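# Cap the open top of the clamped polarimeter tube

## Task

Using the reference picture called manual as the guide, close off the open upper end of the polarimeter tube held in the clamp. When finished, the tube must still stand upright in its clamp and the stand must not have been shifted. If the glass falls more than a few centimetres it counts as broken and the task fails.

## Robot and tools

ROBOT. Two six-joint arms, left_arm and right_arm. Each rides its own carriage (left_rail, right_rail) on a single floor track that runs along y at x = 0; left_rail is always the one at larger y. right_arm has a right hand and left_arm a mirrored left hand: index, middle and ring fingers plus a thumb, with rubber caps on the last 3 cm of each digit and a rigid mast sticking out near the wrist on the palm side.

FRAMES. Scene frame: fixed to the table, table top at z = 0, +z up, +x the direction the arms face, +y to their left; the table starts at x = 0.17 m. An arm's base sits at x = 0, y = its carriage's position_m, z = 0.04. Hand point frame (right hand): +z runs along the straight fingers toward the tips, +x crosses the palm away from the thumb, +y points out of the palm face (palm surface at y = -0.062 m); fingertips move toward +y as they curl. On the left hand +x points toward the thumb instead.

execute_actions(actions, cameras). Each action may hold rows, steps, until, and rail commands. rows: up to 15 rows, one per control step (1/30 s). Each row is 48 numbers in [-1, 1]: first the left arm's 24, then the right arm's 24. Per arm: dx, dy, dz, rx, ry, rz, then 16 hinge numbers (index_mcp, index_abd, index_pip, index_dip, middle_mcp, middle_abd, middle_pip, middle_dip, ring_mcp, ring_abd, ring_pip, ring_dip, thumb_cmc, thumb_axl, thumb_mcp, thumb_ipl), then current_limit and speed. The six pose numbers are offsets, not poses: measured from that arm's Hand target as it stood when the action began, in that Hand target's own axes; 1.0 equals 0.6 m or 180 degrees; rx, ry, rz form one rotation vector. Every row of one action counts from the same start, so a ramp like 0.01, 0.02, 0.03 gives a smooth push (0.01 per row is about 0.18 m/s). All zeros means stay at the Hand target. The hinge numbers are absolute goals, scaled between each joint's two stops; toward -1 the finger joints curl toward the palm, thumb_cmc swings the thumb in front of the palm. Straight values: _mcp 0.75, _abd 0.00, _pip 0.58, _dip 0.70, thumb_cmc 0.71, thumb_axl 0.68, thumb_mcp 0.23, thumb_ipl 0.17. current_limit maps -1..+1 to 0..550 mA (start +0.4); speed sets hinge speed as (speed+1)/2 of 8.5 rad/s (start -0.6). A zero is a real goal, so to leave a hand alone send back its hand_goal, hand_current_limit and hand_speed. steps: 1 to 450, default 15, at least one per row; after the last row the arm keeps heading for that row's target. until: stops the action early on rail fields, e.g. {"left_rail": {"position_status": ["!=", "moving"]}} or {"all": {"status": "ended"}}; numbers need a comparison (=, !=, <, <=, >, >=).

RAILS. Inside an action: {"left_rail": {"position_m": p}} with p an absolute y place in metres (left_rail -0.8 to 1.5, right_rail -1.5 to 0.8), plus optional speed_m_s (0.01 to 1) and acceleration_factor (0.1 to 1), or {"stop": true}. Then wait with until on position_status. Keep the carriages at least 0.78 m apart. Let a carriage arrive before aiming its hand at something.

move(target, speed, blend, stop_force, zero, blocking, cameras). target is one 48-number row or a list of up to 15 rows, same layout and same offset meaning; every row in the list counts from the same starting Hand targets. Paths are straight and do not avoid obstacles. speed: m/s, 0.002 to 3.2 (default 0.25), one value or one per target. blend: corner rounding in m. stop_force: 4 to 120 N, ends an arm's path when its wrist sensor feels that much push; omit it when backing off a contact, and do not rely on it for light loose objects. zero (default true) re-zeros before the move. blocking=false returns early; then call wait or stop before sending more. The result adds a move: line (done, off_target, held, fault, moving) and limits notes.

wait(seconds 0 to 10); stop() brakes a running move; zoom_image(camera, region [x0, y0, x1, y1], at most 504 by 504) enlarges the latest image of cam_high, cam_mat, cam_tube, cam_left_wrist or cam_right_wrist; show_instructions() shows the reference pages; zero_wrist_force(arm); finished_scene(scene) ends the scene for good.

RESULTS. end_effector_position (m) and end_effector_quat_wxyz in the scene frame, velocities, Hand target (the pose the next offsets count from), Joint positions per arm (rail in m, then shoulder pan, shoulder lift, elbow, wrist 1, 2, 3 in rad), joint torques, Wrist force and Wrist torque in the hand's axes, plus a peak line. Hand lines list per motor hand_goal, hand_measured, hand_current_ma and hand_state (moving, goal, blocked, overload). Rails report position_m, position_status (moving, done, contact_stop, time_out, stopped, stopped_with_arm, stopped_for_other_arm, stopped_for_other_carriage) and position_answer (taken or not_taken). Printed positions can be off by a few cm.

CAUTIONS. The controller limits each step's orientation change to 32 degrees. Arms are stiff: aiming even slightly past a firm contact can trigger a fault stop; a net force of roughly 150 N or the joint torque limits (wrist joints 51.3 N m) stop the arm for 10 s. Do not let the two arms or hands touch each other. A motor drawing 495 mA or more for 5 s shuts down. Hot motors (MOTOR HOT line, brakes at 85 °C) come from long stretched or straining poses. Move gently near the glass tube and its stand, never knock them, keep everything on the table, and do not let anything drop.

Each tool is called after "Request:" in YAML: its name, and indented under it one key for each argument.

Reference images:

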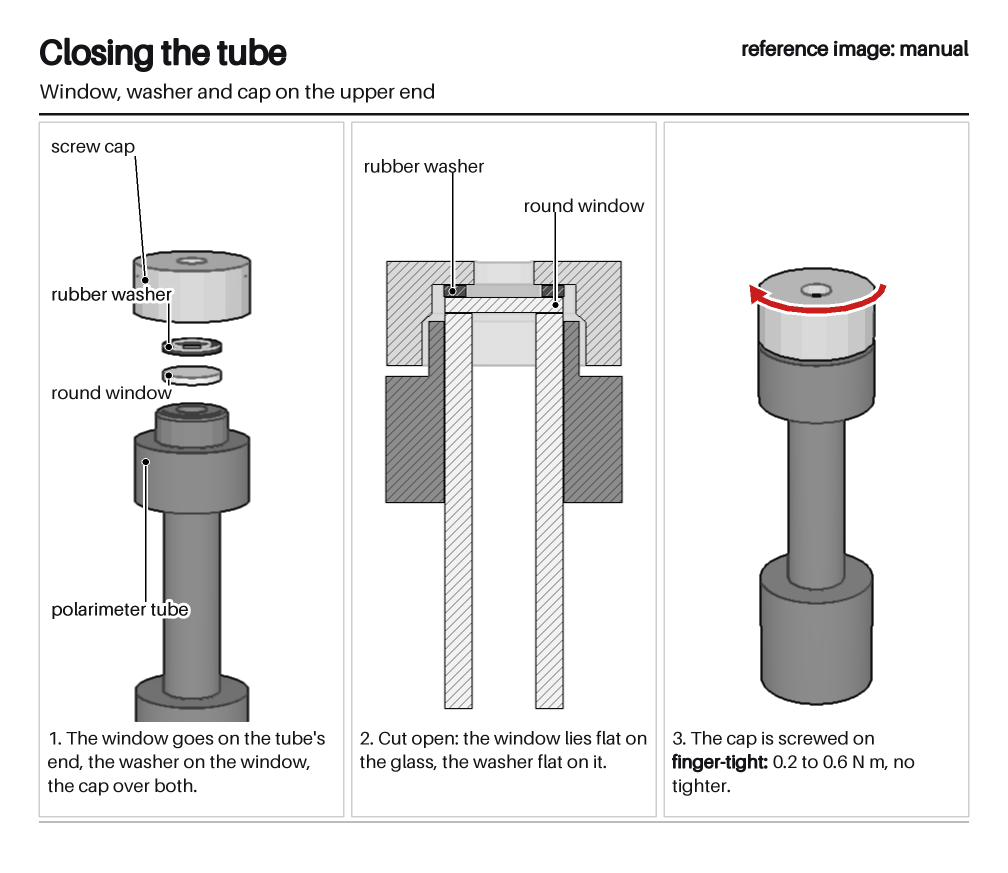

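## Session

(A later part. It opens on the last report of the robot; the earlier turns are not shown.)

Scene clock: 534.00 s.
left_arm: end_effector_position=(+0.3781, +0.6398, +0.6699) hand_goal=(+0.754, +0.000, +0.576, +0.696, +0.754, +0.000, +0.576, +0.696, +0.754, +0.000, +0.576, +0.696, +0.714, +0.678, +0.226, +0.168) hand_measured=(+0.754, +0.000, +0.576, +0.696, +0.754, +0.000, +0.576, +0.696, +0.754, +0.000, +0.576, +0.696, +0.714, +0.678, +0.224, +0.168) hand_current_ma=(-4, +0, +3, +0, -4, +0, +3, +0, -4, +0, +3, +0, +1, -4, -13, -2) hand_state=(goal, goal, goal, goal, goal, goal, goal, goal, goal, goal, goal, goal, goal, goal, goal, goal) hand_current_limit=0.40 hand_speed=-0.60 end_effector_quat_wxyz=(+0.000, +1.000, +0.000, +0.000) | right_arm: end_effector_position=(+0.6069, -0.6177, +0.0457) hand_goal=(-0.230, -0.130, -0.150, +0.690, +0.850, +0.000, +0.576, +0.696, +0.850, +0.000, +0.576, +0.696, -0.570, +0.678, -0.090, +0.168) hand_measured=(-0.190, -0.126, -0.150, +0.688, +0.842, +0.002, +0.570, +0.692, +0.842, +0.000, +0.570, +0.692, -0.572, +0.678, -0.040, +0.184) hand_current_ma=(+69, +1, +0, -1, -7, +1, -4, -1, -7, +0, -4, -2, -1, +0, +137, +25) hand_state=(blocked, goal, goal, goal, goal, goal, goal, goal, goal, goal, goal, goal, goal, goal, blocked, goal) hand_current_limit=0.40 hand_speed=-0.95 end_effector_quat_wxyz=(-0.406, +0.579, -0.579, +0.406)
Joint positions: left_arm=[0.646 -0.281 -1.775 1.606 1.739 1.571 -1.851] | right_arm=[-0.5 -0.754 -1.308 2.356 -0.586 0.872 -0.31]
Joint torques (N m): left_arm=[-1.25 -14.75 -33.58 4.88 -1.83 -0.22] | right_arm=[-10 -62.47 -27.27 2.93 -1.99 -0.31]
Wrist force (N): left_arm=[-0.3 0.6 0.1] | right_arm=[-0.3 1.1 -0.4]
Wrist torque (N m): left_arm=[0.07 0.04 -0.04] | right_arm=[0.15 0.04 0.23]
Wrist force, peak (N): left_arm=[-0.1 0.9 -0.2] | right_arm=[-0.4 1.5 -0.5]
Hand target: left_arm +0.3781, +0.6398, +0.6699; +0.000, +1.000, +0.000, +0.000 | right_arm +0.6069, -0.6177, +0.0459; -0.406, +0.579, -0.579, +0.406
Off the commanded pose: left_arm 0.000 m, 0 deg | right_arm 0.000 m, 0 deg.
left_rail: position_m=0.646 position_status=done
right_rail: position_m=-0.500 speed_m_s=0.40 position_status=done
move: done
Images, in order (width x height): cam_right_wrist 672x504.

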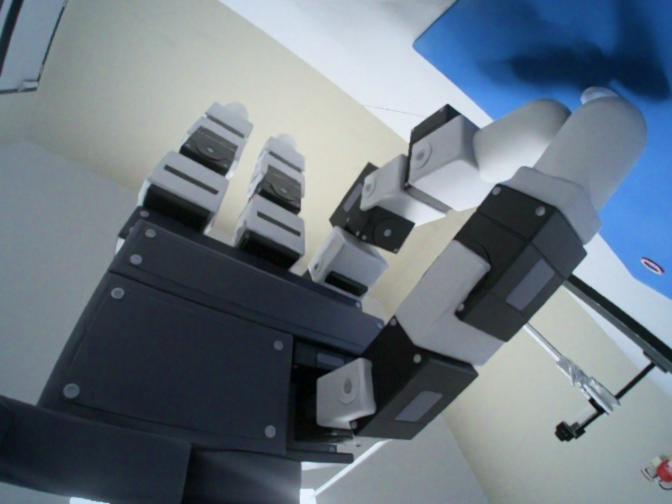

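Request:
move:
  target: [0,0,0,0,0,0,0.754,0,0.576,0.696,0.754,0,0.576,0.696,0.754,0,0.576,0.696,0.714,0.678,0.226,0.168,0.4,-0.6,0,-0.0157,-0.0057,0,0,0,-0.23,-0.13,-0.15,0.69,0.85,0,0.576,0.696,0.85,0,0.576,0.696,-0.571,0.678,-0.09,0.168,0.4,-0.95]
  speed: 0.01
  cameras: ["cam_right_wrist", "cam_high"]

Request:
zoom_image:
  camera: "cam_right_wrist"
  region: [520, 50, 672, 160]

Scene clock: 541.27 s.
left_arm: end_effector_position=(+0.3781, +0.6398, +0.6699) hand_goal=(+0.754, +0.000, +0.576, +0.696, +0.754, +0.000, +0.576, +0.696, +0.754, +0.000, +0.576, +0.696, +0.714, +0.678, +0.226, +0.168) hand_measured=(+0.754, +0.000, +0.576, +0.696, +0.754, +0.000, +0.576, +0.696, +0.754, +0.000, +0.576, +0.696, +0.714, +0.678, +0.224, +0.168) hand_current_ma=(-4, +0, +3, +0, -4, +0, +3, +0, -4, +0, +3, +0, +1, -4, -13, -2) hand_state=(goal, goal, goal, goal, goal, goal, goal, goal, goal, goal, goal, goal, goal, goal, goal, goal) hand_current_limit=0.40 hand_speed=-0.60 end_effector_quat_wxyz=(+0.000, +1.000, +0.000, +0.000) | right_arm: end_effector_position=(+0.6069, -0.6177, +0.0557) hand_goal=(-0.230, -0.130, -0.150, +0.690, +0.850, +0.000, +0.576, +0.696, +0.850, +0.000, +0.576, +0.696, -0.570, +0.678, -0.090, +0.168) hand_measured=(-0.190, -0.126, -0.150, +0.688, +0.842, +0.002, +0.570, +0.692, +0.842, +0.000, +0.570, +0.692, -0.572, +0.678, -0.040, +0.184) hand_current_ma=(+69, +1, +0, -1, -7, +1, -4, -1, -7, +0, -4, -2, -1, +0, +137, +25) hand_state=(blocked, goal, goal, goal, goal, goal, goal, goal, goal, goal, goal, goal, goal, goal, blocked, goal) hand_current_limit=0.40 hand_speed=-0.95 end_effector_quat_wxyz=(-0.406, +0.579, -0.579, +0.406)
Joint positions: left_arm=[0.646 -0.281 -1.775 1.606 1.739 1.571 -1.851] | right_arm=[-0.5 -0.754 -1.328 2.352 -0.562 0.872 -0.31]
Joint torques (N m): left_arm=[-1.57 -15.82 -33.48 4.73 -2.33 -0.17] | right_arm=[10.35 -55.95 -28.72 2.86 1.72 1.73]
Wrist force (N): left_arm=[-0.3 0.6 0.2] | right_arm=[-0.8 1.0 -0.5]
Wrist torque (N m): left_arm=[0.06 0.04 -0.04] | right_arm=[0.15 0.10 0.18]
Wrist force, peak (N): left_arm=[-0.7 0.6 0.2] | right_arm=[-1.0 1.4 -0.4]
Hand target: left_arm +0.3781, +0.6398, +0.6699; +0.000, +1.000, +0.000, +0.000 | right_arm +0.6069, -0.6177, +0.0559; -0.406, +0.579, -0.579, +0.406
Off the commanded pose: left_arm 0.000 m, 0 deg | right_arm 0.000 m, 0 deg.
left_rail: position_m=0.646 position_status=done
right_rail: position_m=-0.500 speed_m_s=0.40 position_status=done
move: done
Images, in order (width x height): cam_high 672x504, cam_right_wrist 672x504.

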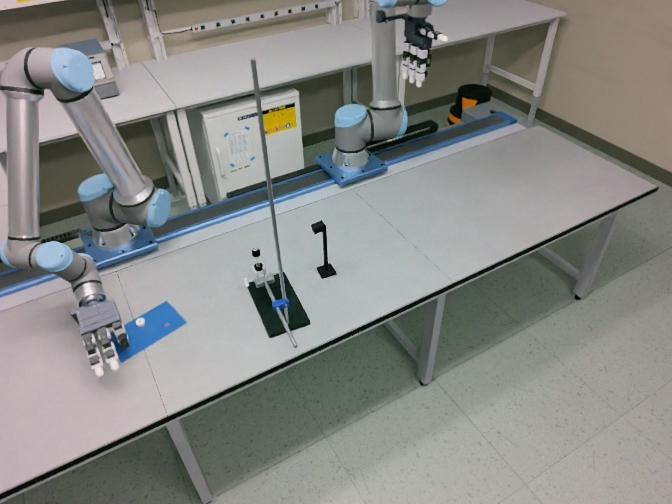

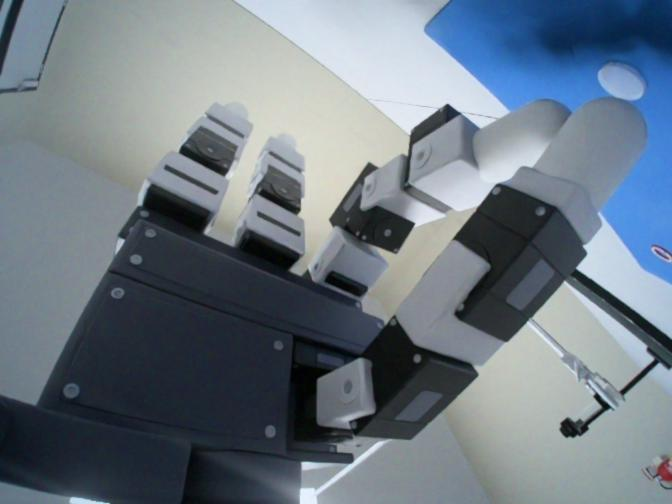

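Scaled by 3.316 from the camera's 672x504 image, which has a finer 960x720 frame.

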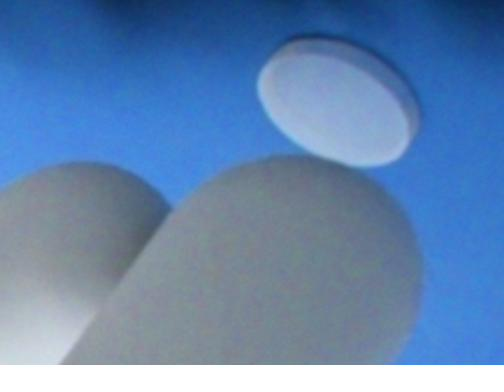

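Request:
move:
  target: [0,0,0,0,0,0,0.754,0,0.576,0.696,0.754,0,0.576,0.696,0.754,0,0.576,0.696,0.714,0.678,0.226,0.168,0.4,-0.6,0,0,0,0,0,0,-0.127,-0.13,-0.102,0.562,0.85,0,0.576,0.696,0.85,0,0.576,0.696,-0.571,0.678,0.056,0.168,0.4,-0.8]
  speed: 0.05
  cameras: ["cam_right_wrist"]

Request:
zoom_image:
  camera: "cam_right_wrist"
  region: [420, 0, 672, 200]

Scene clock: 620.67 s.
left_arm: end_effector_position=(+0.3781, +0.6398, +0.6699) hand_goal=(+0.754, +0.000, +0.576, +0.696, +0.754, +0.000, +0.576, +0.696, +0.754, +0.000, +0.576, +0.696, +0.714, +0.678, +0.226, +0.168) hand_measured=(+0.754, +0.000, +0.576, +0.696, +0.754, +0.000, +0.576, +0.696, +0.754, +0.000, +0.576, +0.696, +0.714, +0.678, +0.224, +0.168) hand_current_ma=(-4, +0, +3, +0, -4, +0, +3, +0, -4, +0, +3, +0, +1, -4, -13, -2) hand_state=(goal, goal, goal, goal, goal, goal, goal, goal, goal, goal, goal, goal, goal, goal, goal, goal) hand_current_limit=0.40 hand_speed=-0.60 end_effector_quat_wxyz=(+0.000, +1.000, +0.000, +0.000) | right_arm: end_effector_position=(+0.6069, -0.6177, +0.0559) hand_goal=(-0.126, -0.130, -0.102, +0.562, +0.850, +0.000, +0.576, +0.696, +0.850, +0.000, +0.576, +0.696, -0.570, +0.678, +0.056, +0.168) hand_measured=(-0.128, -0.126, -0.104, +0.566, +0.842, +0.002, +0.570, +0.692, +0.842, +0.000, +0.570, +0.692, -0.572, +0.678, +0.054, +0.170) hand_current_ma=(-1, +1, +0, +1, -7, +1, -4, -1, -7, +0, -4, -2, -1, +0, -2, +1) hand_state=(goal, goal, goal, goal, goal, goal, goal, goal, goal, goal, goal, goal, goal, goal, goal, goal) hand_current_limit=0.40 hand_speed=-0.80 end_effector_quat_wxyz=(-0.406, +0.579, -0.579, +0.406)
Joint positions: left_arm=[0.646 -0.281 -1.775 1.606 1.739 1.571 -1.851] | right_arm=[-0.5 -0.754 -1.328 2.352 -0.562 0.872 -0.31]
Joint torques (N m): left_arm=[-2.17 -15.1 -33.01 4.8 -2.39 -0.1] | right_arm=[10.19 -58.22 -28.38 3.07 1.4 -2.32]
Wrist force (N): left_arm=[-0.4 0.8 0.0] | right_arm=[-0.6 1.2 -0.1]
Wrist torque (N m): left_arm=[0.11 0.05 -0.05] | right_arm=[0.14 0.05 0.20]
Wrist force, peak (N): left_arm=[-0.4 0.8 0.0] | right_arm=[-0.8 1.6 -0.4]
Hand target: left_arm +0.3781, +0.6398, +0.6699; +0.000, +1.000, +0.000, +0.000 | right_arm +0.6069, -0.6177, +0.0559; -0.406, +0.579, -0.579, +0.406
Off the commanded pose: left_arm 0.000 m, 0 deg | right_arm 0.000 m, 0 deg.
left_rail: position_m=0.646 position_status=done
right_rail: position_m=-0.500 speed_m_s=0.40 position_status=done
move: done
Images, in order (width x height): cam_right_wrist 672x504.

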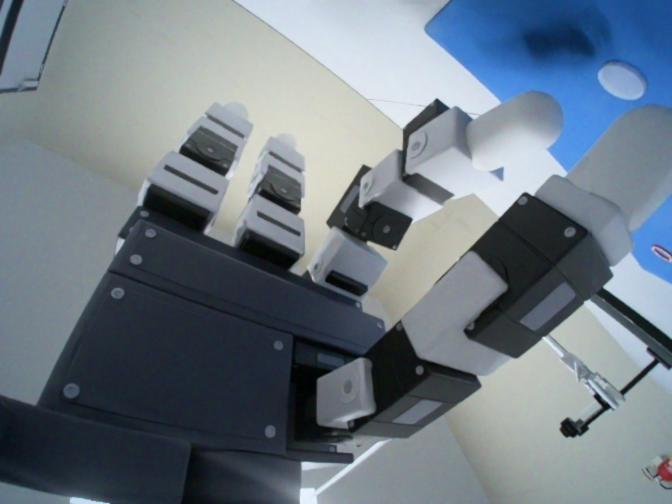

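Scaled by 2.000 from the camera's 672x504 image, which has a finer 960x720 frame.

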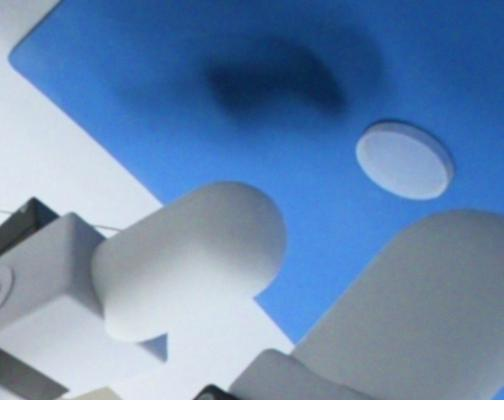

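Request:
move:
  target: [0,0,0,0,0,0,0.754,0,0.576,0.696,0.754,0,0.576,0.696,0.754,0,0.576,0.696,0.714,0.678,0.226,0.168,0.4,-0.6,-0.0017,0.0268,0.0142,0,0,0,-0.127,-0.13,-0.102,0.562,0.85,0,0.576,0.696,0.85,0,0.576,0.696,-0.571,0.678,0.056,0.168,0.4,-0.8]
  speed: 0.008
  stop_force: 4
  cameras: ["cam_right_wrist"]

Request:
zoom_image:
  camera: "cam_right_wrist"
  region: [420, 0, 672, 200]

Scene clock: 636.67 s.
left_arm: end_effector_position=(+0.3781, +0.6398, +0.6699) hand_goal=(+0.754, +0.000, +0.576, +0.696, +0.754, +0.000, +0.576, +0.696, +0.754, +0.000, +0.576, +0.696, +0.714, +0.678, +0.226, +0.168) hand_measured=(+0.754, +0.000, +0.576, +0.696, +0.754, +0.000, +0.576, +0.696, +0.754, +0.000, +0.576, +0.696, +0.714, +0.678, +0.224, +0.168) hand_current_ma=(-4, +0, +3, +0, -4, +0, +3, +0, -4, +0, +3, +0, +1, -4, -13, -2) hand_state=(goal, goal, goal, goal, goal, goal, goal, goal, goal, goal, goal, goal, goal, goal, goal, goal) hand_current_limit=0.40 hand_speed=-0.60 end_effector_quat_wxyz=(+0.000, +1.000, +0.000, +0.000) | right_arm: end_effector_position=(+0.6093, -0.6168, +0.0391) hand_goal=(-0.126, -0.130, -0.102, +0.562, +0.850, +0.000, +0.576, +0.696, +0.850, +0.000, +0.576, +0.696, -0.570, +0.678, +0.056, +0.168) hand_measured=(-0.126, -0.128, -0.108, +0.560, +0.842, +0.002, +0.570, +0.692, +0.842, +0.000, +0.570, +0.692, -0.572, +0.678, +0.054, +0.170) hand_current_ma=(+0, +0, -3, -1, -7, +1, -4, -1, -7, +0, -4, -2, -1, +0, -1, +1) hand_state=(goal, goal, goal, goal, goal, goal, goal, goal, goal, goal, goal, goal, goal, goal, goal, goal) hand_current_limit=0.40 hand_speed=-0.80 end_effector_quat_wxyz=(-0.406, +0.579, -0.579, +0.406)
Joint positions: left_arm=[0.646 -0.281 -1.775 1.606 1.739 1.571 -1.851] | right_arm=[-0.5 -0.748 -1.293 2.356 -0.603 0.878 -0.306]
Joint torques (N m): left_arm=[-1.44 -16.04 -33.14 5.02 -2.39 -0.11] | right_arm=[-14.27 -57.59 -16.95 3.24 -2.33 -2.06]
Wrist force (N): left_arm=[-0.2 0.2 0.0] | right_arm=[-0.5 -2.0 -0.8]
Wrist torque (N m): left_arm=[0.02 0.02 -0.02] | right_arm=[-0.03 0.07 0.02]
Wrist force, peak (N): left_arm=[-0.5 0.8 0.3] | right_arm=[-0.6 -6.3 -1.6]
Hand target: left_arm +0.3781, +0.6398, +0.6699; +0.000, +1.000, +0.000, +0.000 | right_arm +0.6093, -0.6168, +0.0391; -0.406, +0.579, -0.579, +0.406 (not the last commanded pose)
Off the commanded pose: left_arm 0.000 m, 0 deg | right_arm 0.001 m, 0 deg.
left_rail: position_m=0.646 position_status=done
right_rail: position_m=-0.500 speed_m_s=0.40 position_status=done
move: contact (right_arm)
Images, in order (width x height): cam_right_wrist 672x504.

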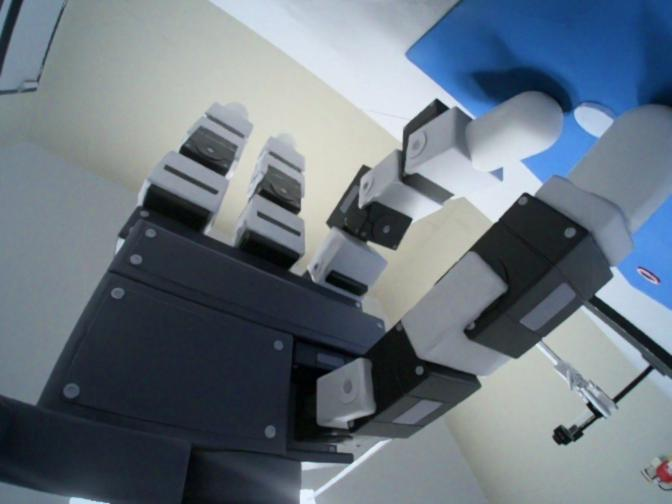

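Scaled by 2.000 from the camera's 672x504 image, which has a finer 960x720 frame.

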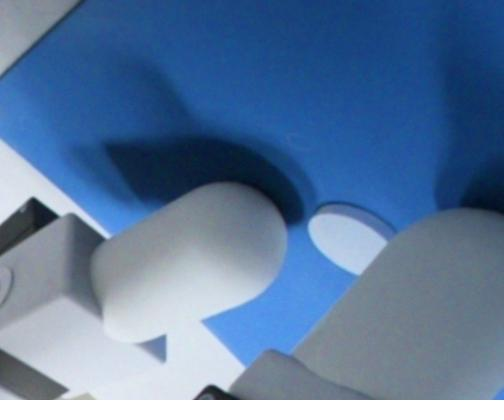

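Request:
execute_actions:
  actions:
    - {"rows": [[0,0,0,0,0,0,0.754,0,0.576,0.696,0.754,0,0.576,0.696,0.754,0,0.576,0.696,0.714,0.678,0.226,0.168,0.4,-0.6,0,0,0,0,0,0,-0.178,-0.13,-0.051,0.565,0.85,0,0.576,0.696,0.85,0,0.576,0.696,-0.571,0.678,-0.011,0.168,0.4,-0.95]], "steps": 45}
  cameras: ["cam_right_wrist"]

Request:
zoom_image:
  camera: "cam_right_wrist"
  region: [520, 50, 672, 160]

Scene clock: 647.87 s.
left_arm: end_effector_position=(+0.3781, +0.6398, +0.6699) hand_goal=(+0.754, +0.000, +0.576, +0.696, +0.754, +0.000, +0.576, +0.696, +0.754, +0.000, +0.576, +0.696, +0.714, +0.678, +0.226, +0.168) hand_measured=(+0.754, +0.000, +0.576, +0.696, +0.754, +0.000, +0.576, +0.696, +0.754, +0.000, +0.576, +0.696, +0.714, +0.678, +0.224, +0.168) hand_current_ma=(-4, +0, +3, +0, -4, +0, +3, +0, -4, +0, +3, +0, +1, -4, -13, -2) hand_state=(goal, goal, goal, goal, goal, goal, goal, goal, goal, goal, goal, goal, goal, goal, goal, goal) hand_current_limit=0.40 hand_speed=-0.60 end_effector_quat_wxyz=(+0.000, +1.000, +0.000, +0.000) | right_arm: end_effector_position=(+0.6093, -0.6168, +0.0391) hand_goal=(-0.178, -0.130, -0.050, +0.566, +0.850, +0.000, +0.576, +0.696, +0.850, +0.000, +0.576, +0.696, -0.570, +0.678, -0.010, +0.168) hand_measured=(-0.138, -0.128, -0.086, +0.558, +0.842, +0.002, +0.570, +0.692, +0.842, +0.000, +0.570, +0.692, -0.572, +0.678, +0.040, +0.180) hand_current_ma=(+69, +1, -56, -6, -7, +1, -4, -1, -7, +0, -4, -2, -1, +0, +136, +18) hand_state=(blocked, goal, blocked, goal, goal, goal, goal, goal, goal, goal, goal, goal, goal, goal, blocked, goal) hand_current_limit=0.40 hand_speed=-0.95 end_effector_quat_wxyz=(-0.406, +0.579, -0.579, +0.406)
Joint positions: left_arm=[0.646 -0.281 -1.775 1.606 1.739 1.571 -1.851] | right_arm=[-0.5 -0.748 -1.293 2.356 -0.603 0.878 -0.306]
Joint torques (N m): left_arm=[-1.17 -14.28 -33.11 5.26 -2.53 0.03] | right_arm=[-15.34 -44.99 -21.67 3.16 -2.64 -2.27]
Wrist force (N): left_arm=[-0.5 0.2 0.0] | right_arm=[-1.6 -8.1 -1.2]
Wrist torque (N m): left_arm=[0.03 0.06 -0.04] | right_arm=[-0.18 0.09 0.15]
Wrist force, peak (N): left_arm=[-0.7 0.6 0.0] | right_arm=[-1.4 -8.6 -1.1]
Hand target: left_arm +0.3781, +0.6398, +0.6699; +0.000, +1.000, +0.000, +0.000 | right_arm +0.6093, -0.6168, +0.0391; -0.406, +0.579, -0.579, +0.406
Off the commanded pose: left_arm 0.000 m, 0 deg | right_arm 0.000 m, 0 deg.
left_rail: position_m=0.646 position_status=done
right_rail: position_m=-0.500 speed_m_s=0.40 position_status=done
Images, in order (width x height): cam_right_wrist 672x504.

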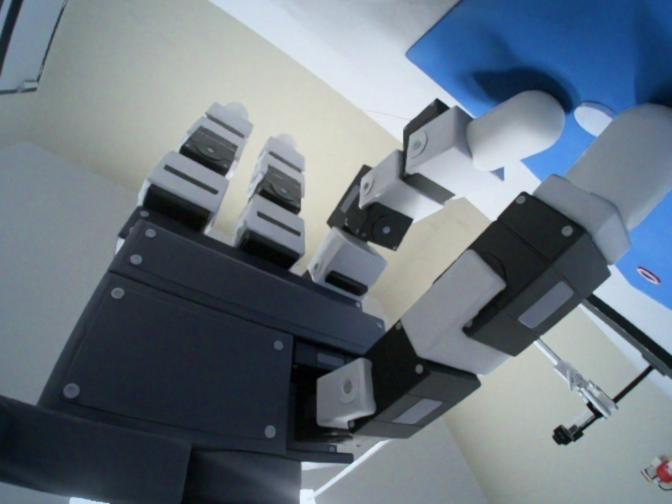

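Scaled by 3.316 from the camera's 672x504 image, which has a finer 960x720 frame.

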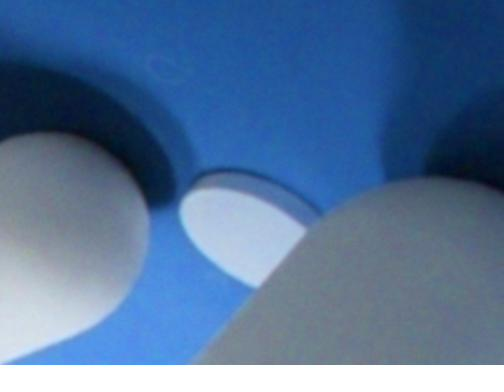

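Request:
execute_actions:
  actions:
    - {"rows": [[0,0,0,0,0,0,0.754,0,0.576,0.696,0.754,0,0.576,0.696,0.754,0,0.576,0.696,0.714,0.678,0.226,0.168,0.4,-0.6,0,-0.0014,-0.0005,0,0,0,-0.178,-0.13,-0.051,0.565,0.85,0,0.576,0.696,0.85,0,0.576,0.696,-0.571,0.678,-0.011,0.168,0.4,-0.95]], "steps": 30}
  cameras: ["cam_right_wrist"]

Request:
zoom_image:
  camera: "cam_right_wrist"
  region: [520, 50, 672, 160]

Scene clock: 652.43 s.
left_arm: end_effector_position=(+0.3781, +0.6398, +0.6699) hand_goal=(+0.754, +0.000, +0.576, +0.696, +0.754, +0.000, +0.576, +0.696, +0.754, +0.000, +0.576, +0.696, +0.714, +0.678, +0.226, +0.168) hand_measured=(+0.754, +0.000, +0.576, +0.696, +0.754, +0.000, +0.576, +0.696, +0.754, +0.000, +0.576, +0.696, +0.714, +0.678, +0.224, +0.168) hand_current_ma=(-4, +0, +3, +0, -4, +0, +3, +0, -4, +0, +3, +0, +1, -4, -13, -2) hand_state=(goal, goal, goal, goal, goal, goal, goal, goal, goal, goal, goal, goal, goal, goal, goal, goal) hand_current_limit=0.40 hand_speed=-0.60 end_effector_quat_wxyz=(+0.000, +1.000, +0.000, +0.000) | right_arm: end_effector_position=(+0.6093, -0.6168, +0.0400) hand_goal=(-0.178, -0.130, -0.050, +0.566, +0.850, +0.000, +0.576, +0.696, +0.850, +0.000, +0.576, +0.696, -0.570, +0.678, -0.010, +0.168) hand_measured=(-0.166, -0.128, -0.054, +0.562, +0.842, +0.002, +0.570, +0.692, +0.842, +0.000, +0.570, +0.692, -0.572, +0.678, -0.008, +0.170) hand_current_ma=(+12, +1, -2, -3, -7, +1, -4, -1, -7, +0, -4, -2, -1, +0, +1, +1) hand_state=(goal, goal, goal, goal, goal, goal, goal, goal, goal, goal, goal, goal, goal, goal, goal, goal) hand_current_limit=0.40 hand_speed=-0.95 end_effector_quat_wxyz=(-0.406, +0.579, -0.579, +0.406)
Joint positions: left_arm=[0.646 -0.281 -1.775 1.606 1.739 1.571 -1.851] | right_arm=[-0.5 -0.748 -1.295 2.355 -0.601 0.878 -0.306]
Joint torques (N m): left_arm=[-1.02 -15.52 -33.25 4.93 -2.44 -0.09] | right_arm=[-11.18 -59.19 -25.63 3.04 -1.49 -1.6]
Wrist force (N): left_arm=[-0.6 0.4 -0.1] | right_arm=[-0.5 0.0 -0.2]
Wrist torque (N m): left_arm=[0.06 0.08 -0.06] | right_arm=[0.17 0.04 0.06]
Wrist force, peak (N): left_arm=[-0.7 0.7 0.0] | right_arm=[-1.5 -8.6 -0.8]
Hand target: left_arm +0.3781, +0.6398, +0.6699; +0.000, +1.000, +0.000, +0.000 | right_arm +0.6093, -0.6168, +0.0400; -0.406, +0.579, -0.579, +0.406
Off the commanded pose: left_arm 0.000 m, 0 deg | right_arm 0.000 m, 0 deg.
left_rail: position_m=0.646 position_status=done
right_rail: position_m=-0.500 speed_m_s=0.40 position_status=done
Images, in order (width x height): cam_right_wrist 672x504.

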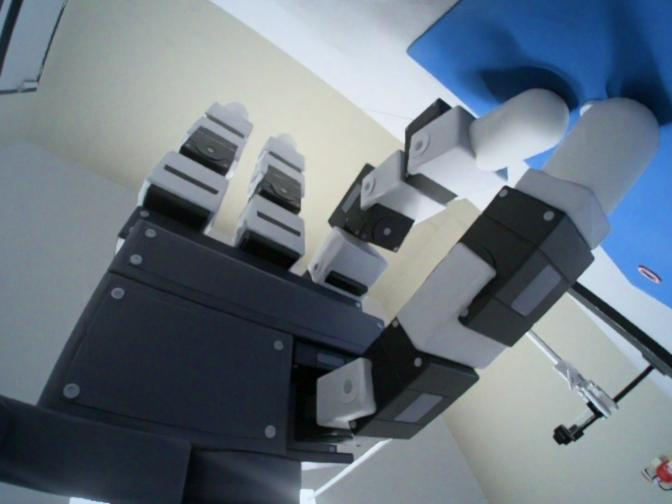

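Scaled by 3.316 from the camera's 672x504 image, which has a finer 960x720 frame.

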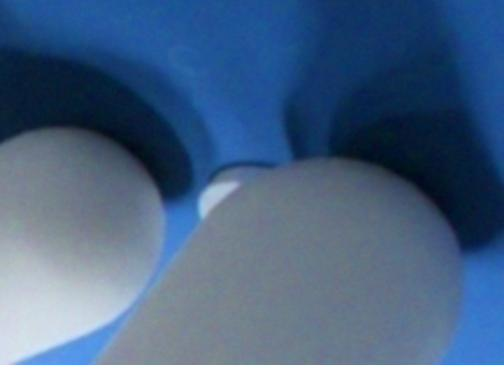

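Request:
execute_actions:
  actions:
    - {"rows": [[0,0,0,0,0,0,0.754,0,0.576,0.696,0.754,0,0.576,0.696,0.754,0,0.576,0.696,0.714,0.678,0.226,0.168,0.4,-0.6,0,0,0,0,0,0,-0.215,-0.13,-0.02,0.565,0.85,0,0.576,0.696,0.85,0,0.576,0.696,-0.571,0.678,-0.03,0.168,0.4,-0.95]], "steps": 40}
  cameras: ["cam_right_wrist"]

Request:
zoom_image:
  camera: "cam_right_wrist"
  region: [520, 50, 672, 160]

Scene clock: 657.90 s.
left_arm: end_effector_position=(+0.3781, +0.6398, +0.6699) hand_goal=(+0.754, +0.000, +0.576, +0.696, +0.754, +0.000, +0.576, +0.696, +0.754, +0.000, +0.576, +0.696, +0.714, +0.678, +0.226, +0.168) hand_measured=(+0.754, +0.000, +0.576, +0.696, +0.754, +0.000, +0.576, +0.696, +0.754, +0.000, +0.576, +0.696, +0.714, +0.678, +0.224, +0.168) hand_current_ma=(-4, +0, +3, +0, -4, +0, +3, +0, -4, +0, +3, +0, +1, -4, -13, -2) hand_state=(goal, goal, goal, goal, goal, goal, goal, goal, goal, goal, goal, goal, goal, goal, goal, goal) hand_current_limit=0.40 hand_speed=-0.60 end_effector_quat_wxyz=(+0.000, +1.000, +0.000, +0.000) | right_arm: end_effector_position=(+0.6093, -0.6168, +0.0400) hand_goal=(-0.214, -0.130, -0.020, +0.566, +0.850, +0.000, +0.576, +0.696, +0.850, +0.000, +0.576, +0.696, -0.570, +0.678, -0.030, +0.168) hand_measured=(-0.210, -0.128, -0.022, +0.564, +0.842, +0.002, +0.570, +0.692, +0.842, +0.000, +0.570, +0.692, -0.572, +0.678, -0.028, +0.170) hand_current_ma=(+1, +1, +0, -1, -7, +1, -4, -1, -7, +0, -4, -2, -1, +0, +2, +1) hand_state=(goal, goal, goal, goal, goal, goal, goal, goal, goal, goal, goal, goal, goal, goal, goal, goal) hand_current_limit=0.40 hand_speed=-0.95 end_effector_quat_wxyz=(-0.406, +0.579, -0.579, +0.406)
Joint positions: left_arm=[0.646 -0.281 -1.775 1.606 1.739 1.571 -1.851] | right_arm=[-0.5 -0.748 -1.295 2.355 -0.601 0.878 -0.306]
Joint torques (N m): left_arm=[-1.02 -15 -32.88 4.95 -2.74 0] | right_arm=[4.4 -59.45 -25.89 1.81 1.97 0.67]
Wrist force (N): left_arm=[-0.4 0.5 0.3] | right_arm=[-0.5 1.0 -0.4]
Wrist torque (N m): left_arm=[0.04 0.05 -0.04] | right_arm=[0.13 0.07 -0.01]
Wrist force, peak (N): left_arm=[-0.7 0.8 -0.2] | right_arm=[-0.7 1.5 -0.4]
Hand target: left_arm +0.3781, +0.6398, +0.6699; +0.000, +1.000, +0.000, +0.000 | right_arm +0.6093, -0.6168, +0.0400; -0.406, +0.579, -0.579, +0.406
Off the commanded pose: left_arm 0.000 m, 0 deg | right_arm 0.000 m, 0 deg.
left_rail: position_m=0.646 position_status=done
right_rail: position_m=-0.500 speed_m_s=0.40 position_status=done
Images, in order (width x height): cam_right_wrist 672x504.

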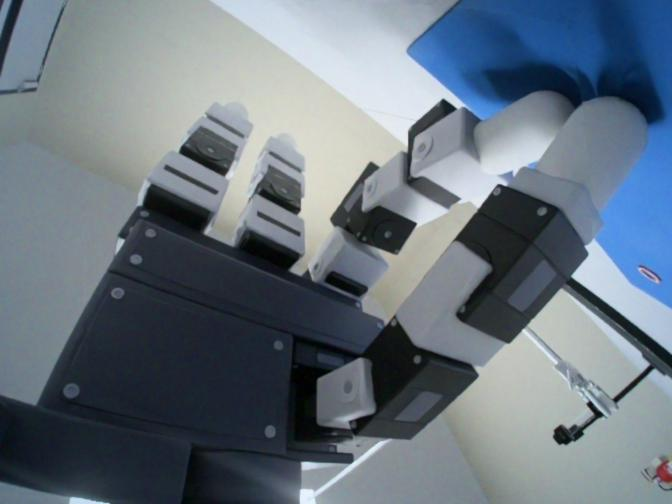

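Scaled by 3.316 from the camera's 672x504 image, which has a finer 960x720 frame.

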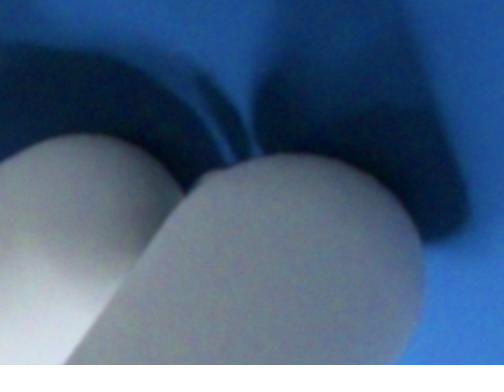

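Request:
execute_actions:
  actions:
    - {"rows": [[0,0,0,0,0,0,0.754,0,0.576,0.696,0.754,0,0.576,0.696,0.754,0,0.576,0.696,0.714,0.678,0.226,0.168,0.4,-0.6,0,0,0,0,0,0,-0.24,-0.13,0.0,0.565,0.85,0,0.576,0.696,0.85,0,0.576,0.696,-0.571,0.678,-0.045,0.168,0.4,-0.95]], "steps": 35}

Request:
execute_actions:
  actions:
    - {"rows": [[0,0,0,0,0,0,0.754,0,0.576,0.696,0.754,0,0.576,0.696,0.754,0,0.576,0.696,0.714,0.678,0.226,0.168,0.4,-0.6,0,0.0012,0.0004,0,0,0,-0.26,-0.13,0.01,0.565,0.85,0,0.576,0.696,0.85,0,0.576,0.696,-0.571,0.678,-0.06,0.168,0.4,-0.95]], "steps": 35}
  cameras: ["cam_right_wrist"]

Request:
zoom_image:
  camera: "cam_right_wrist"
  region: [520, 50, 672, 160]

Scene clock: 663.50 s.
left_arm: end_effector_position=(+0.3781, +0.6398, +0.6699) hand_goal=(+0.754, +0.000, +0.576, +0.696, +0.754, +0.000, +0.576, +0.696, +0.754, +0.000, +0.576, +0.696, +0.714, +0.678, +0.226, +0.168) hand_measured=(+0.754, +0.000, +0.576, +0.696, +0.754, +0.000, +0.576, +0.696, +0.754, +0.000, +0.576, +0.696, +0.714, +0.678, +0.224, +0.168) hand_current_ma=(-4, +0, +3, +0, -4, +0, +3, +0, -4, +0, +3, +0, +1, -4, -13, -2) hand_state=(goal, goal, goal, goal, goal, goal, goal, goal, goal, goal, goal, goal, goal, goal, goal, goal) hand_current_limit=0.40 hand_speed=-0.60 end_effector_quat_wxyz=(+0.000, +1.000, +0.000, +0.000) | right_arm: end_effector_position=(+0.6093, -0.6168, +0.0400) hand_goal=(-0.240, -0.130, +0.000, +0.566, +0.850, +0.000, +0.576, +0.696, +0.850, +0.000, +0.576, +0.696, -0.570, +0.678, -0.044, +0.168) hand_measured=(-0.226, -0.128, -0.002, +0.564, +0.842, +0.002, +0.570, +0.692, +0.842, +0.000, +0.570, +0.692, -0.572, +0.678, -0.032, +0.172) hand_current_ma=(+16, +1, -1, -1, -7, +1, -4, -1, -7, +0, -4, -2, -1, +0, +15, +4) hand_state=(goal, goal, goal, goal, goal, goal, goal, goal, goal, goal, goal, goal, goal, goal, goal, goal) hand_current_limit=0.40 hand_speed=-0.95 end_effector_quat_wxyz=(-0.406, +0.579, -0.579, +0.406)
Joint positions: left_arm=[0.646 -0.281 -1.775 1.606 1.739 1.571 -1.851] | right_arm=[-0.5 -0.748 -1.295 2.355 -0.601 0.878 -0.306]
Joint torques (N m): left_arm=[-0.93 -15.84 -33.04 5 -2.72 -0.08] | right_arm=[10.47 -58.37 -25.75 -1.3 2.06 1.96]
Wrist force (N): left_arm=[-0.5 0.6 0.1] | right_arm=[-0.7 0.6 -0.2]
Wrist torque (N m): left_arm=[0.07 0.07 -0.06] | right_arm=[0.11 0.10 -0.03]
Wrist force, peak (N): left_arm=[-0.8 0.6 -0.1] | right_arm=[-0.8 1.3 -0.5]
Hand target: left_arm +0.3781, +0.6398, +0.6699; +0.000, +1.000, +0.000, +0.000 | right_arm +0.6093, -0.6168, +0.0400; -0.406, +0.579, -0.579, +0.406
Off the commanded pose: left_arm 0.000 m, 0 deg | right_arm 0.000 m, 0 deg.
left_rail: position_m=0.646 position_status=done
right_rail: position_m=-0.500 speed_m_s=0.40 position_status=done

Scene clock: 664.87 s.
left_arm: end_effector_position=(+0.3781, +0.6398, +0.6699) hand_goal=(+0.754, +0.000, +0.576, +0.696, +0.754, +0.000, +0.576, +0.696, +0.754, +0.000, +0.576, +0.696, +0.714, +0.678, +0.226, +0.168) hand_measured=(+0.754, +0.000, +0.576, +0.696, +0.754, +0.000, +0.576, +0.696, +0.754, +0.000, +0.576, +0.696, +0.714, +0.678, +0.224, +0.168) hand_current_ma=(-4, +0, +3, +0, -4, +0, +3, +0, -4, +0, +3, +0, +1, -4, -13, -2) hand_state=(goal, goal, goal, goal, goal, goal, goal, goal, goal, goal, goal, goal, goal, goal, goal, goal) hand_current_limit=0.40 hand_speed=-0.60 end_effector_quat_wxyz=(+0.000, +1.000, +0.000, +0.000) | right_arm: end_effector_position=(+0.6093, -0.6168, +0.0392) hand_goal=(-0.260, -0.130, +0.010, +0.566, +0.850, +0.000, +0.576, +0.696, +0.850, +0.000, +0.576, +0.696, -0.570, +0.678, -0.060, +0.168) hand_measured=(-0.232, -0.128, +0.004, +0.562, +0.842, +0.002, +0.570, +0.692, +0.842, +0.000, +0.570, +0.692, -0.572, +0.678, -0.032, +0.174) hand_current_ma=(+41, +1, -3, -2, -7, +1, -4, -1, -7, +0, -4, -2, -1, +0, +55, +7) hand_state=(blocked, goal, goal, goal, goal, goal, goal, goal, goal, goal, goal, goal, goal, goal, blocked, goal) hand_current_limit=0.40 hand_speed=-0.95 end_effector_quat_wxyz=(-0.406, +0.579, -0.579, +0.406)
Joint positions: left_arm=[0.646 -0.281 -1.775 1.606 1.739 1.571 -1.851] | right_arm=[-0.5 -0.748 -1.293 2.356 -0.603 0.878 -0.306]
Joint torques (N m): left_arm=[-1.09 -16.35 -33.16 5.26 -2.85 -0.07] | right_arm=[-12.11 -27.77 -9.53 -1.76 -2.32 -0.96]
Wrist force (N): left_arm=[-0.6 0.4 -0.2] | right_arm=[-0.5 -6.1 -0.3]
Wrist torque (N m): left_arm=[0.07 0.07 -0.06] | right_arm=[-0.17 0.07 0.09]
Wrist force, peak (N): left_arm=[-0.5 0.6 0.0] | right_arm=[-0.7 -6.4 -0.6]
Hand target: left_arm +0.3781, +0.6398, +0.6699; +0.000, +1.000, +0.000, +0.000 | right_arm +0.6093, -0.6168, +0.0392; -0.406, +0.579, -0.579, +0.406
Off the commanded pose: left_arm 0.000 m, 0 deg | right_arm 0.000 m, 0 deg.
left_rail: position_m=0.646 position_status=done
right_rail: position_m=-0.500 speed_m_s=0.40 position_status=done
Images, in order (width x height): cam_right_wrist 672x504.

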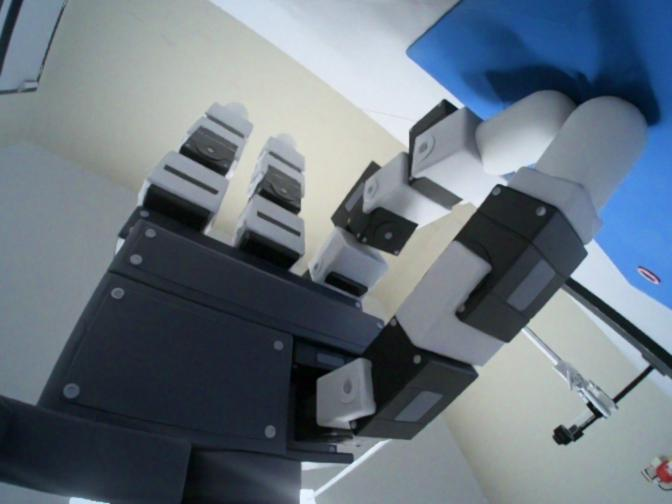

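Scaled by 3.316 from the camera's 672x504 image, which has a finer 960x720 frame.

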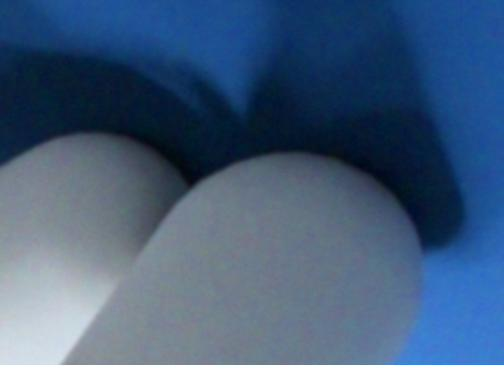

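Request:
execute_actions:
  actions:
    - {"rows": [[0,0,0,0,0,0,0.754,0,0.576,0.696,0.754,0,0.576,0.696,0.754,0,0.576,0.696,0.714,0.678,0.226,0.168,0.4,-0.6,0,0,0,0,0,0,-0.32,-0.13,0.01,0.565,0.85,0,0.576,0.696,0.85,0,0.576,0.696,-0.571,0.678,-0.12,0.168,0.4,-0.95]], "steps": 45}

Request:
move:
  target: [0,0,0,0,0,0,0.754,0,0.576,0.696,0.754,0,0.576,0.696,0.754,0,0.576,0.696,0.714,0.678,0.226,0.168,0.4,-0.6,0,-0.0047,-0.0017,0,0,0,-0.32,-0.13,0.01,0.565,0.85,0,0.576,0.696,0.85,0,0.576,0.696,-0.571,0.678,-0.12,0.168,0.4,-0.95]
  speed: 0.004
  cameras: ["cam_right_wrist"]

Request:
zoom_image:
  camera: "cam_right_wrist"
  region: [520, 50, 672, 160]

Scene clock: 671.33 s.
left_arm: end_effector_position=(+0.3781, +0.6398, +0.6699) hand_goal=(+0.754, +0.000, +0.576, +0.696, +0.754, +0.000, +0.576, +0.696, +0.754, +0.000, +0.576, +0.696, +0.714, +0.678, +0.226, +0.168) hand_measured=(+0.754, +0.000, +0.576, +0.696, +0.754, +0.000, +0.576, +0.696, +0.754, +0.000, +0.576, +0.696, +0.714, +0.678, +0.224, +0.168) hand_current_ma=(-4, +0, +3, +0, -4, +0, +3, +0, -4, +0, +3, +0, +1, -4, -13, -2) hand_state=(goal, goal, goal, goal, goal, goal, goal, goal, goal, goal, goal, goal, goal, goal, goal, goal) hand_current_limit=0.40 hand_speed=-0.60 end_effector_quat_wxyz=(+0.000, +1.000, +0.000, +0.000) | right_arm: end_effector_position=(+0.6093, -0.6168, +0.0392) hand_goal=(-0.320, -0.130, +0.010, +0.566, +0.850, +0.000, +0.576, +0.696, +0.850, +0.000, +0.576, +0.696, -0.570, +0.678, -0.120, +0.168) hand_measured=(-0.236, -0.128, +0.008, +0.562, +0.842, +0.002, +0.570, +0.692, +0.842, +0.000, +0.570, +0.692, -0.572, +0.678, -0.044, +0.188) hand_current_ma=(+220, +1, -1, -2, -7, +1, -4, -1, -7, +0, -4, -2, -1, +0, +260, +34) hand_state=(blocked, goal, goal, goal, goal, goal, goal, goal, goal, goal, goal, goal, goal, goal, blocked, goal) hand_current_limit=0.40 hand_speed=-0.95 end_effector_quat_wxyz=(-0.406, +0.579, -0.579, +0.406)
Joint positions: left_arm=[0.646 -0.281 -1.775 1.606 1.739 1.571 -1.851] | right_arm=[-0.5 -0.748 -1.293 2.356 -0.603 0.878 -0.307]
Joint torques (N m): left_arm=[-3.01 -14.94 -32.5 4.98 -2.58 -0.22] | right_arm=[-16.13 -28.58 -10.25 -1.59 -2.68 -2.48]
Wrist force (N): left_arm=[-0.5 0.4 0.2] | right_arm=[-0.7 -7.2 -0.3]
Wrist torque (N m): left_arm=[0.04 0.07 -0.05] | right_arm=[-0.21 0.07 0.12]
Wrist force, peak (N): left_arm=[-0.8 0.8 -0.1] | right_arm=[-0.9 -7.5 -0.7]
Hand target: left_arm +0.3781, +0.6398, +0.6699; +0.000, +1.000, +0.000, +0.000 | right_arm +0.6093, -0.6168, +0.0392; -0.406, +0.579, -0.579, +0.406
Off the commanded pose: left_arm 0.000 m, 0 deg | right_arm 0.000 m, 0 deg.
left_rail: position_m=0.646 position_status=done
right_rail: position_m=-0.500 speed_m_s=0.40 position_status=done

Scene clock: 672.30 s.
left_arm: end_effector_position=(+0.3781, +0.6398, +0.6699) hand_goal=(+0.754, +0.000, +0.576, +0.696, +0.754, +0.000, +0.576, +0.696, +0.754, +0.000, +0.576, +0.696, +0.714, +0.678, +0.226, +0.168) hand_measured=(+0.754, +0.000, +0.576, +0.696, +0.754, +0.000, +0.576, +0.696, +0.754, +0.000, +0.576, +0.696, +0.714, +0.678, +0.224, +0.168) hand_current_ma=(-4, +0, +3, +0, -4, +0, +3, +0, -4, +0, +3, +0, +1, -4, -13, -2) hand_state=(goal, goal, goal, goal, goal, goal, goal, goal, goal, goal, goal, goal, goal, goal, goal, goal) hand_current_limit=0.40 hand_speed=-0.60 end_effector_quat_wxyz=(+0.000, +1.000, +0.000, +0.000) | right_arm: end_effector_position=(+0.6093, -0.6168, +0.0421) hand_goal=(-0.320, -0.130, +0.010, +0.566, +0.850, +0.000, +0.576, +0.696, +0.850, +0.000, +0.576, +0.696, -0.570, +0.678, -0.120, +0.168) hand_measured=(-0.246, -0.128, +0.020, +0.566, +0.842, +0.002, +0.570, +0.692, +0.842, +0.000, +0.570, +0.692, -0.574, +0.678, -0.044, +0.192) hand_current_ma=(+178, +1, +7, +0, -7, +1, -4, -1, -7, +0, -4, -2, -2, +0, +258, +49) hand_state=(blocked, goal, goal, goal, goal, goal, goal, goal, goal, goal, goal, goal, goal, goal, blocked, blocked) hand_current_limit=0.40 hand_speed=-0.95 end_effector_quat_wxyz=(-0.406, +0.579, -0.579, +0.406)
Joint positions: left_arm=[0.646 -0.281 -1.775 1.606 1.739 1.571 -1.851] | right_arm=[-0.5 -0.748 -1.299 2.355 -0.596 0.878 -0.307]
Joint torques (N m): left_arm=[-0.64 -15.57 -32.91 4.98 -2.74 -0.16] | right_arm=[-14.8 -59.65 -26.75 4.31 -2.41 -1.8]
Wrist force (N): left_arm=[0.0 0.6 0.1] | right_arm=[-0.4 1.1 -0.3]
Wrist torque (N m): left_arm=[0.07 0.00 -0.02] | right_arm=[0.14 0.06 0.00]
Wrist force, peak (N): left_arm=[-0.5 0.6 0.3] | right_arm=[-0.7 -7.3 -0.7]
Hand target: left_arm +0.3781, +0.6398, +0.6699; +0.000, +1.000, +0.000, +0.000 | right_arm +0.6093, -0.6168, +0.0422; -0.406, +0.579, -0.579, +0.406
Off the commanded pose: left_arm 0.000 m, 0 deg | right_arm 0.000 m, 0 deg.
left_rail: position_m=0.646 position_status=done
right_rail: position_m=-0.500 speed_m_s=0.40 position_status=done
move: done
Images, in order (width x height): cam_right_wrist 672x504.

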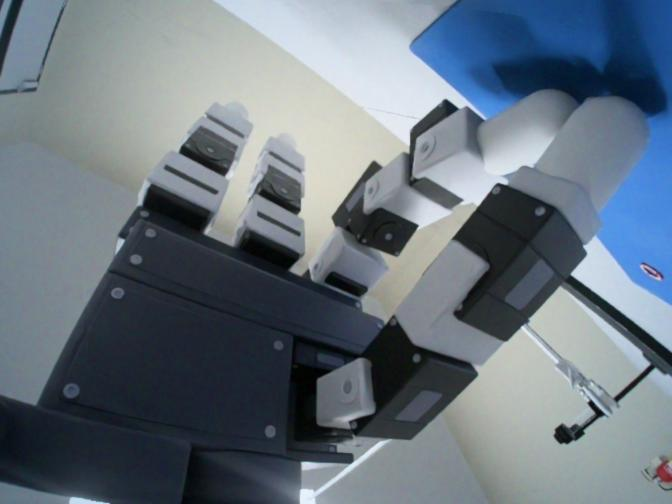

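Scaled by 3.316 from the camera's 672x504 image, which has a finer 960x720 frame.

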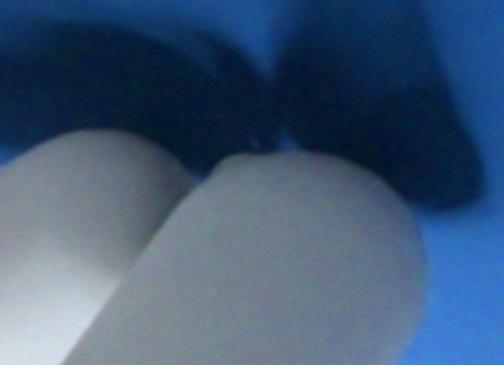

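Request:
move:
  target: [0,0,0,0,0,0,0.754,0,0.576,0.696,0.754,0,0.576,0.696,0.754,0,0.576,0.696,0.714,0.678,0.226,0.168,0.4,-0.6,0,-0.0235,-0.0086,0,0,0,-0.32,-0.13,0.01,0.565,0.85,0,0.576,0.696,0.85,0,0.576,0.696,-0.571,0.678,-0.12,0.168,0.4,-0.95]
  speed: 0.01
  cameras: ["cam_right_wrist"]

Request:
zoom_image:
  camera: "cam_right_wrist"
  region: [520, 20, 672, 130]

Scene clock: 680.00 s.
left_arm: end_effector_position=(+0.3781, +0.6398, +0.6699) hand_goal=(+0.754, +0.000, +0.576, +0.696, +0.754, +0.000, +0.576, +0.696, +0.754, +0.000, +0.576, +0.696, +0.714, +0.678, +0.226, +0.168) hand_measured=(+0.754, +0.000, +0.576, +0.696, +0.754, +0.000, +0.576, +0.696, +0.754, +0.000, +0.576, +0.696, +0.714, +0.678, +0.224, +0.168) hand_current_ma=(-4, +0, +3, +0, -4, +0, +3, +0, -4, +0, +3, +0, +1, -4, -13, -2) hand_state=(goal, goal, goal, goal, goal, goal, goal, goal, goal, goal, goal, goal, goal, goal, goal, goal) hand_current_limit=0.40 hand_speed=-0.60 end_effector_quat_wxyz=(+0.000, +1.000, +0.000, +0.000) | right_arm: end_effector_position=(+0.6092, -0.6168, +0.0571) hand_goal=(-0.320, -0.130, +0.010, +0.566, +0.850, +0.000, +0.576, +0.696, +0.850, +0.000, +0.576, +0.696, -0.570, +0.678, -0.120, +0.168) hand_measured=(-0.246, -0.128, +0.020, +0.566, +0.842, +0.002, +0.570, +0.692, +0.842, +0.000, +0.570, +0.692, -0.574, +0.678, -0.044, +0.192) hand_current_ma=(+178, +1, +7, +0, -7, +1, -4, -1, -7, +0, -4, -2, -2, +0, +258, +49) hand_state=(blocked, goal, goal, goal, goal, goal, goal, goal, goal, goal, goal, goal, goal, goal, blocked, blocked) hand_current_limit=0.40 hand_speed=-0.95 end_effector_quat_wxyz=(-0.406, +0.579, -0.579, +0.406)
Joint positions: left_arm=[0.646 -0.281 -1.775 1.606 1.739 1.571 -1.851] | right_arm=[-0.5 -0.748 -1.329 2.349 -0.56 0.877 -0.307]
Joint torques (N m): left_arm=[-1.88 -15.07 -33.16 5.08 -2.76 0.03] | right_arm=[-16.64 -57.93 -28.68 2.93 -3.39 0.46]
Wrist force (N): left_arm=[-0.6 0.5 -0.1] | right_arm=[-0.8 0.9 -0.8]
Wrist torque (N m): left_arm=[0.07 0.07 -0.06] | right_arm=[0.17 0.09 -0.04]
Wrist force, peak (N): left_arm=[-0.3 0.9 -0.2] | right_arm=[-0.6 1.3 -0.8]
Hand target: left_arm +0.3781, +0.6398, +0.6699; +0.000, +1.000, +0.000, +0.000 | right_arm +0.6092, -0.6168, +0.0572; -0.406, +0.579, -0.579, +0.406
Off the commanded pose: left_arm 0.000 m, 0 deg | right_arm 0.000 m, 0 deg.
left_rail: position_m=0.646 position_status=done
right_rail: position_m=-0.500 speed_m_s=0.40 position_status=done
move: done
Images, in order (width x height): cam_right_wrist 672x504.

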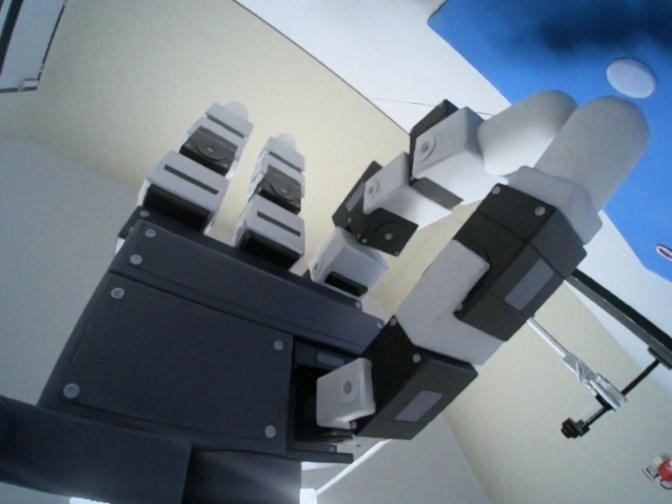

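Scaled by 3.316 from the camera's 672x504 image, which has a finer 960x720 frame.

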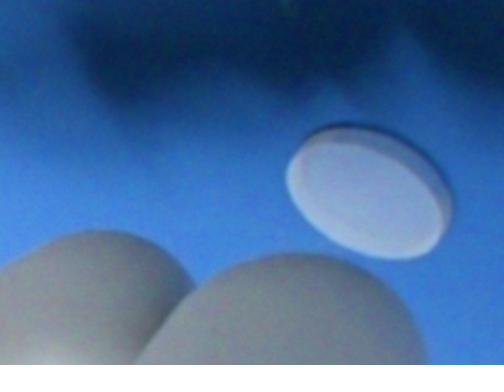

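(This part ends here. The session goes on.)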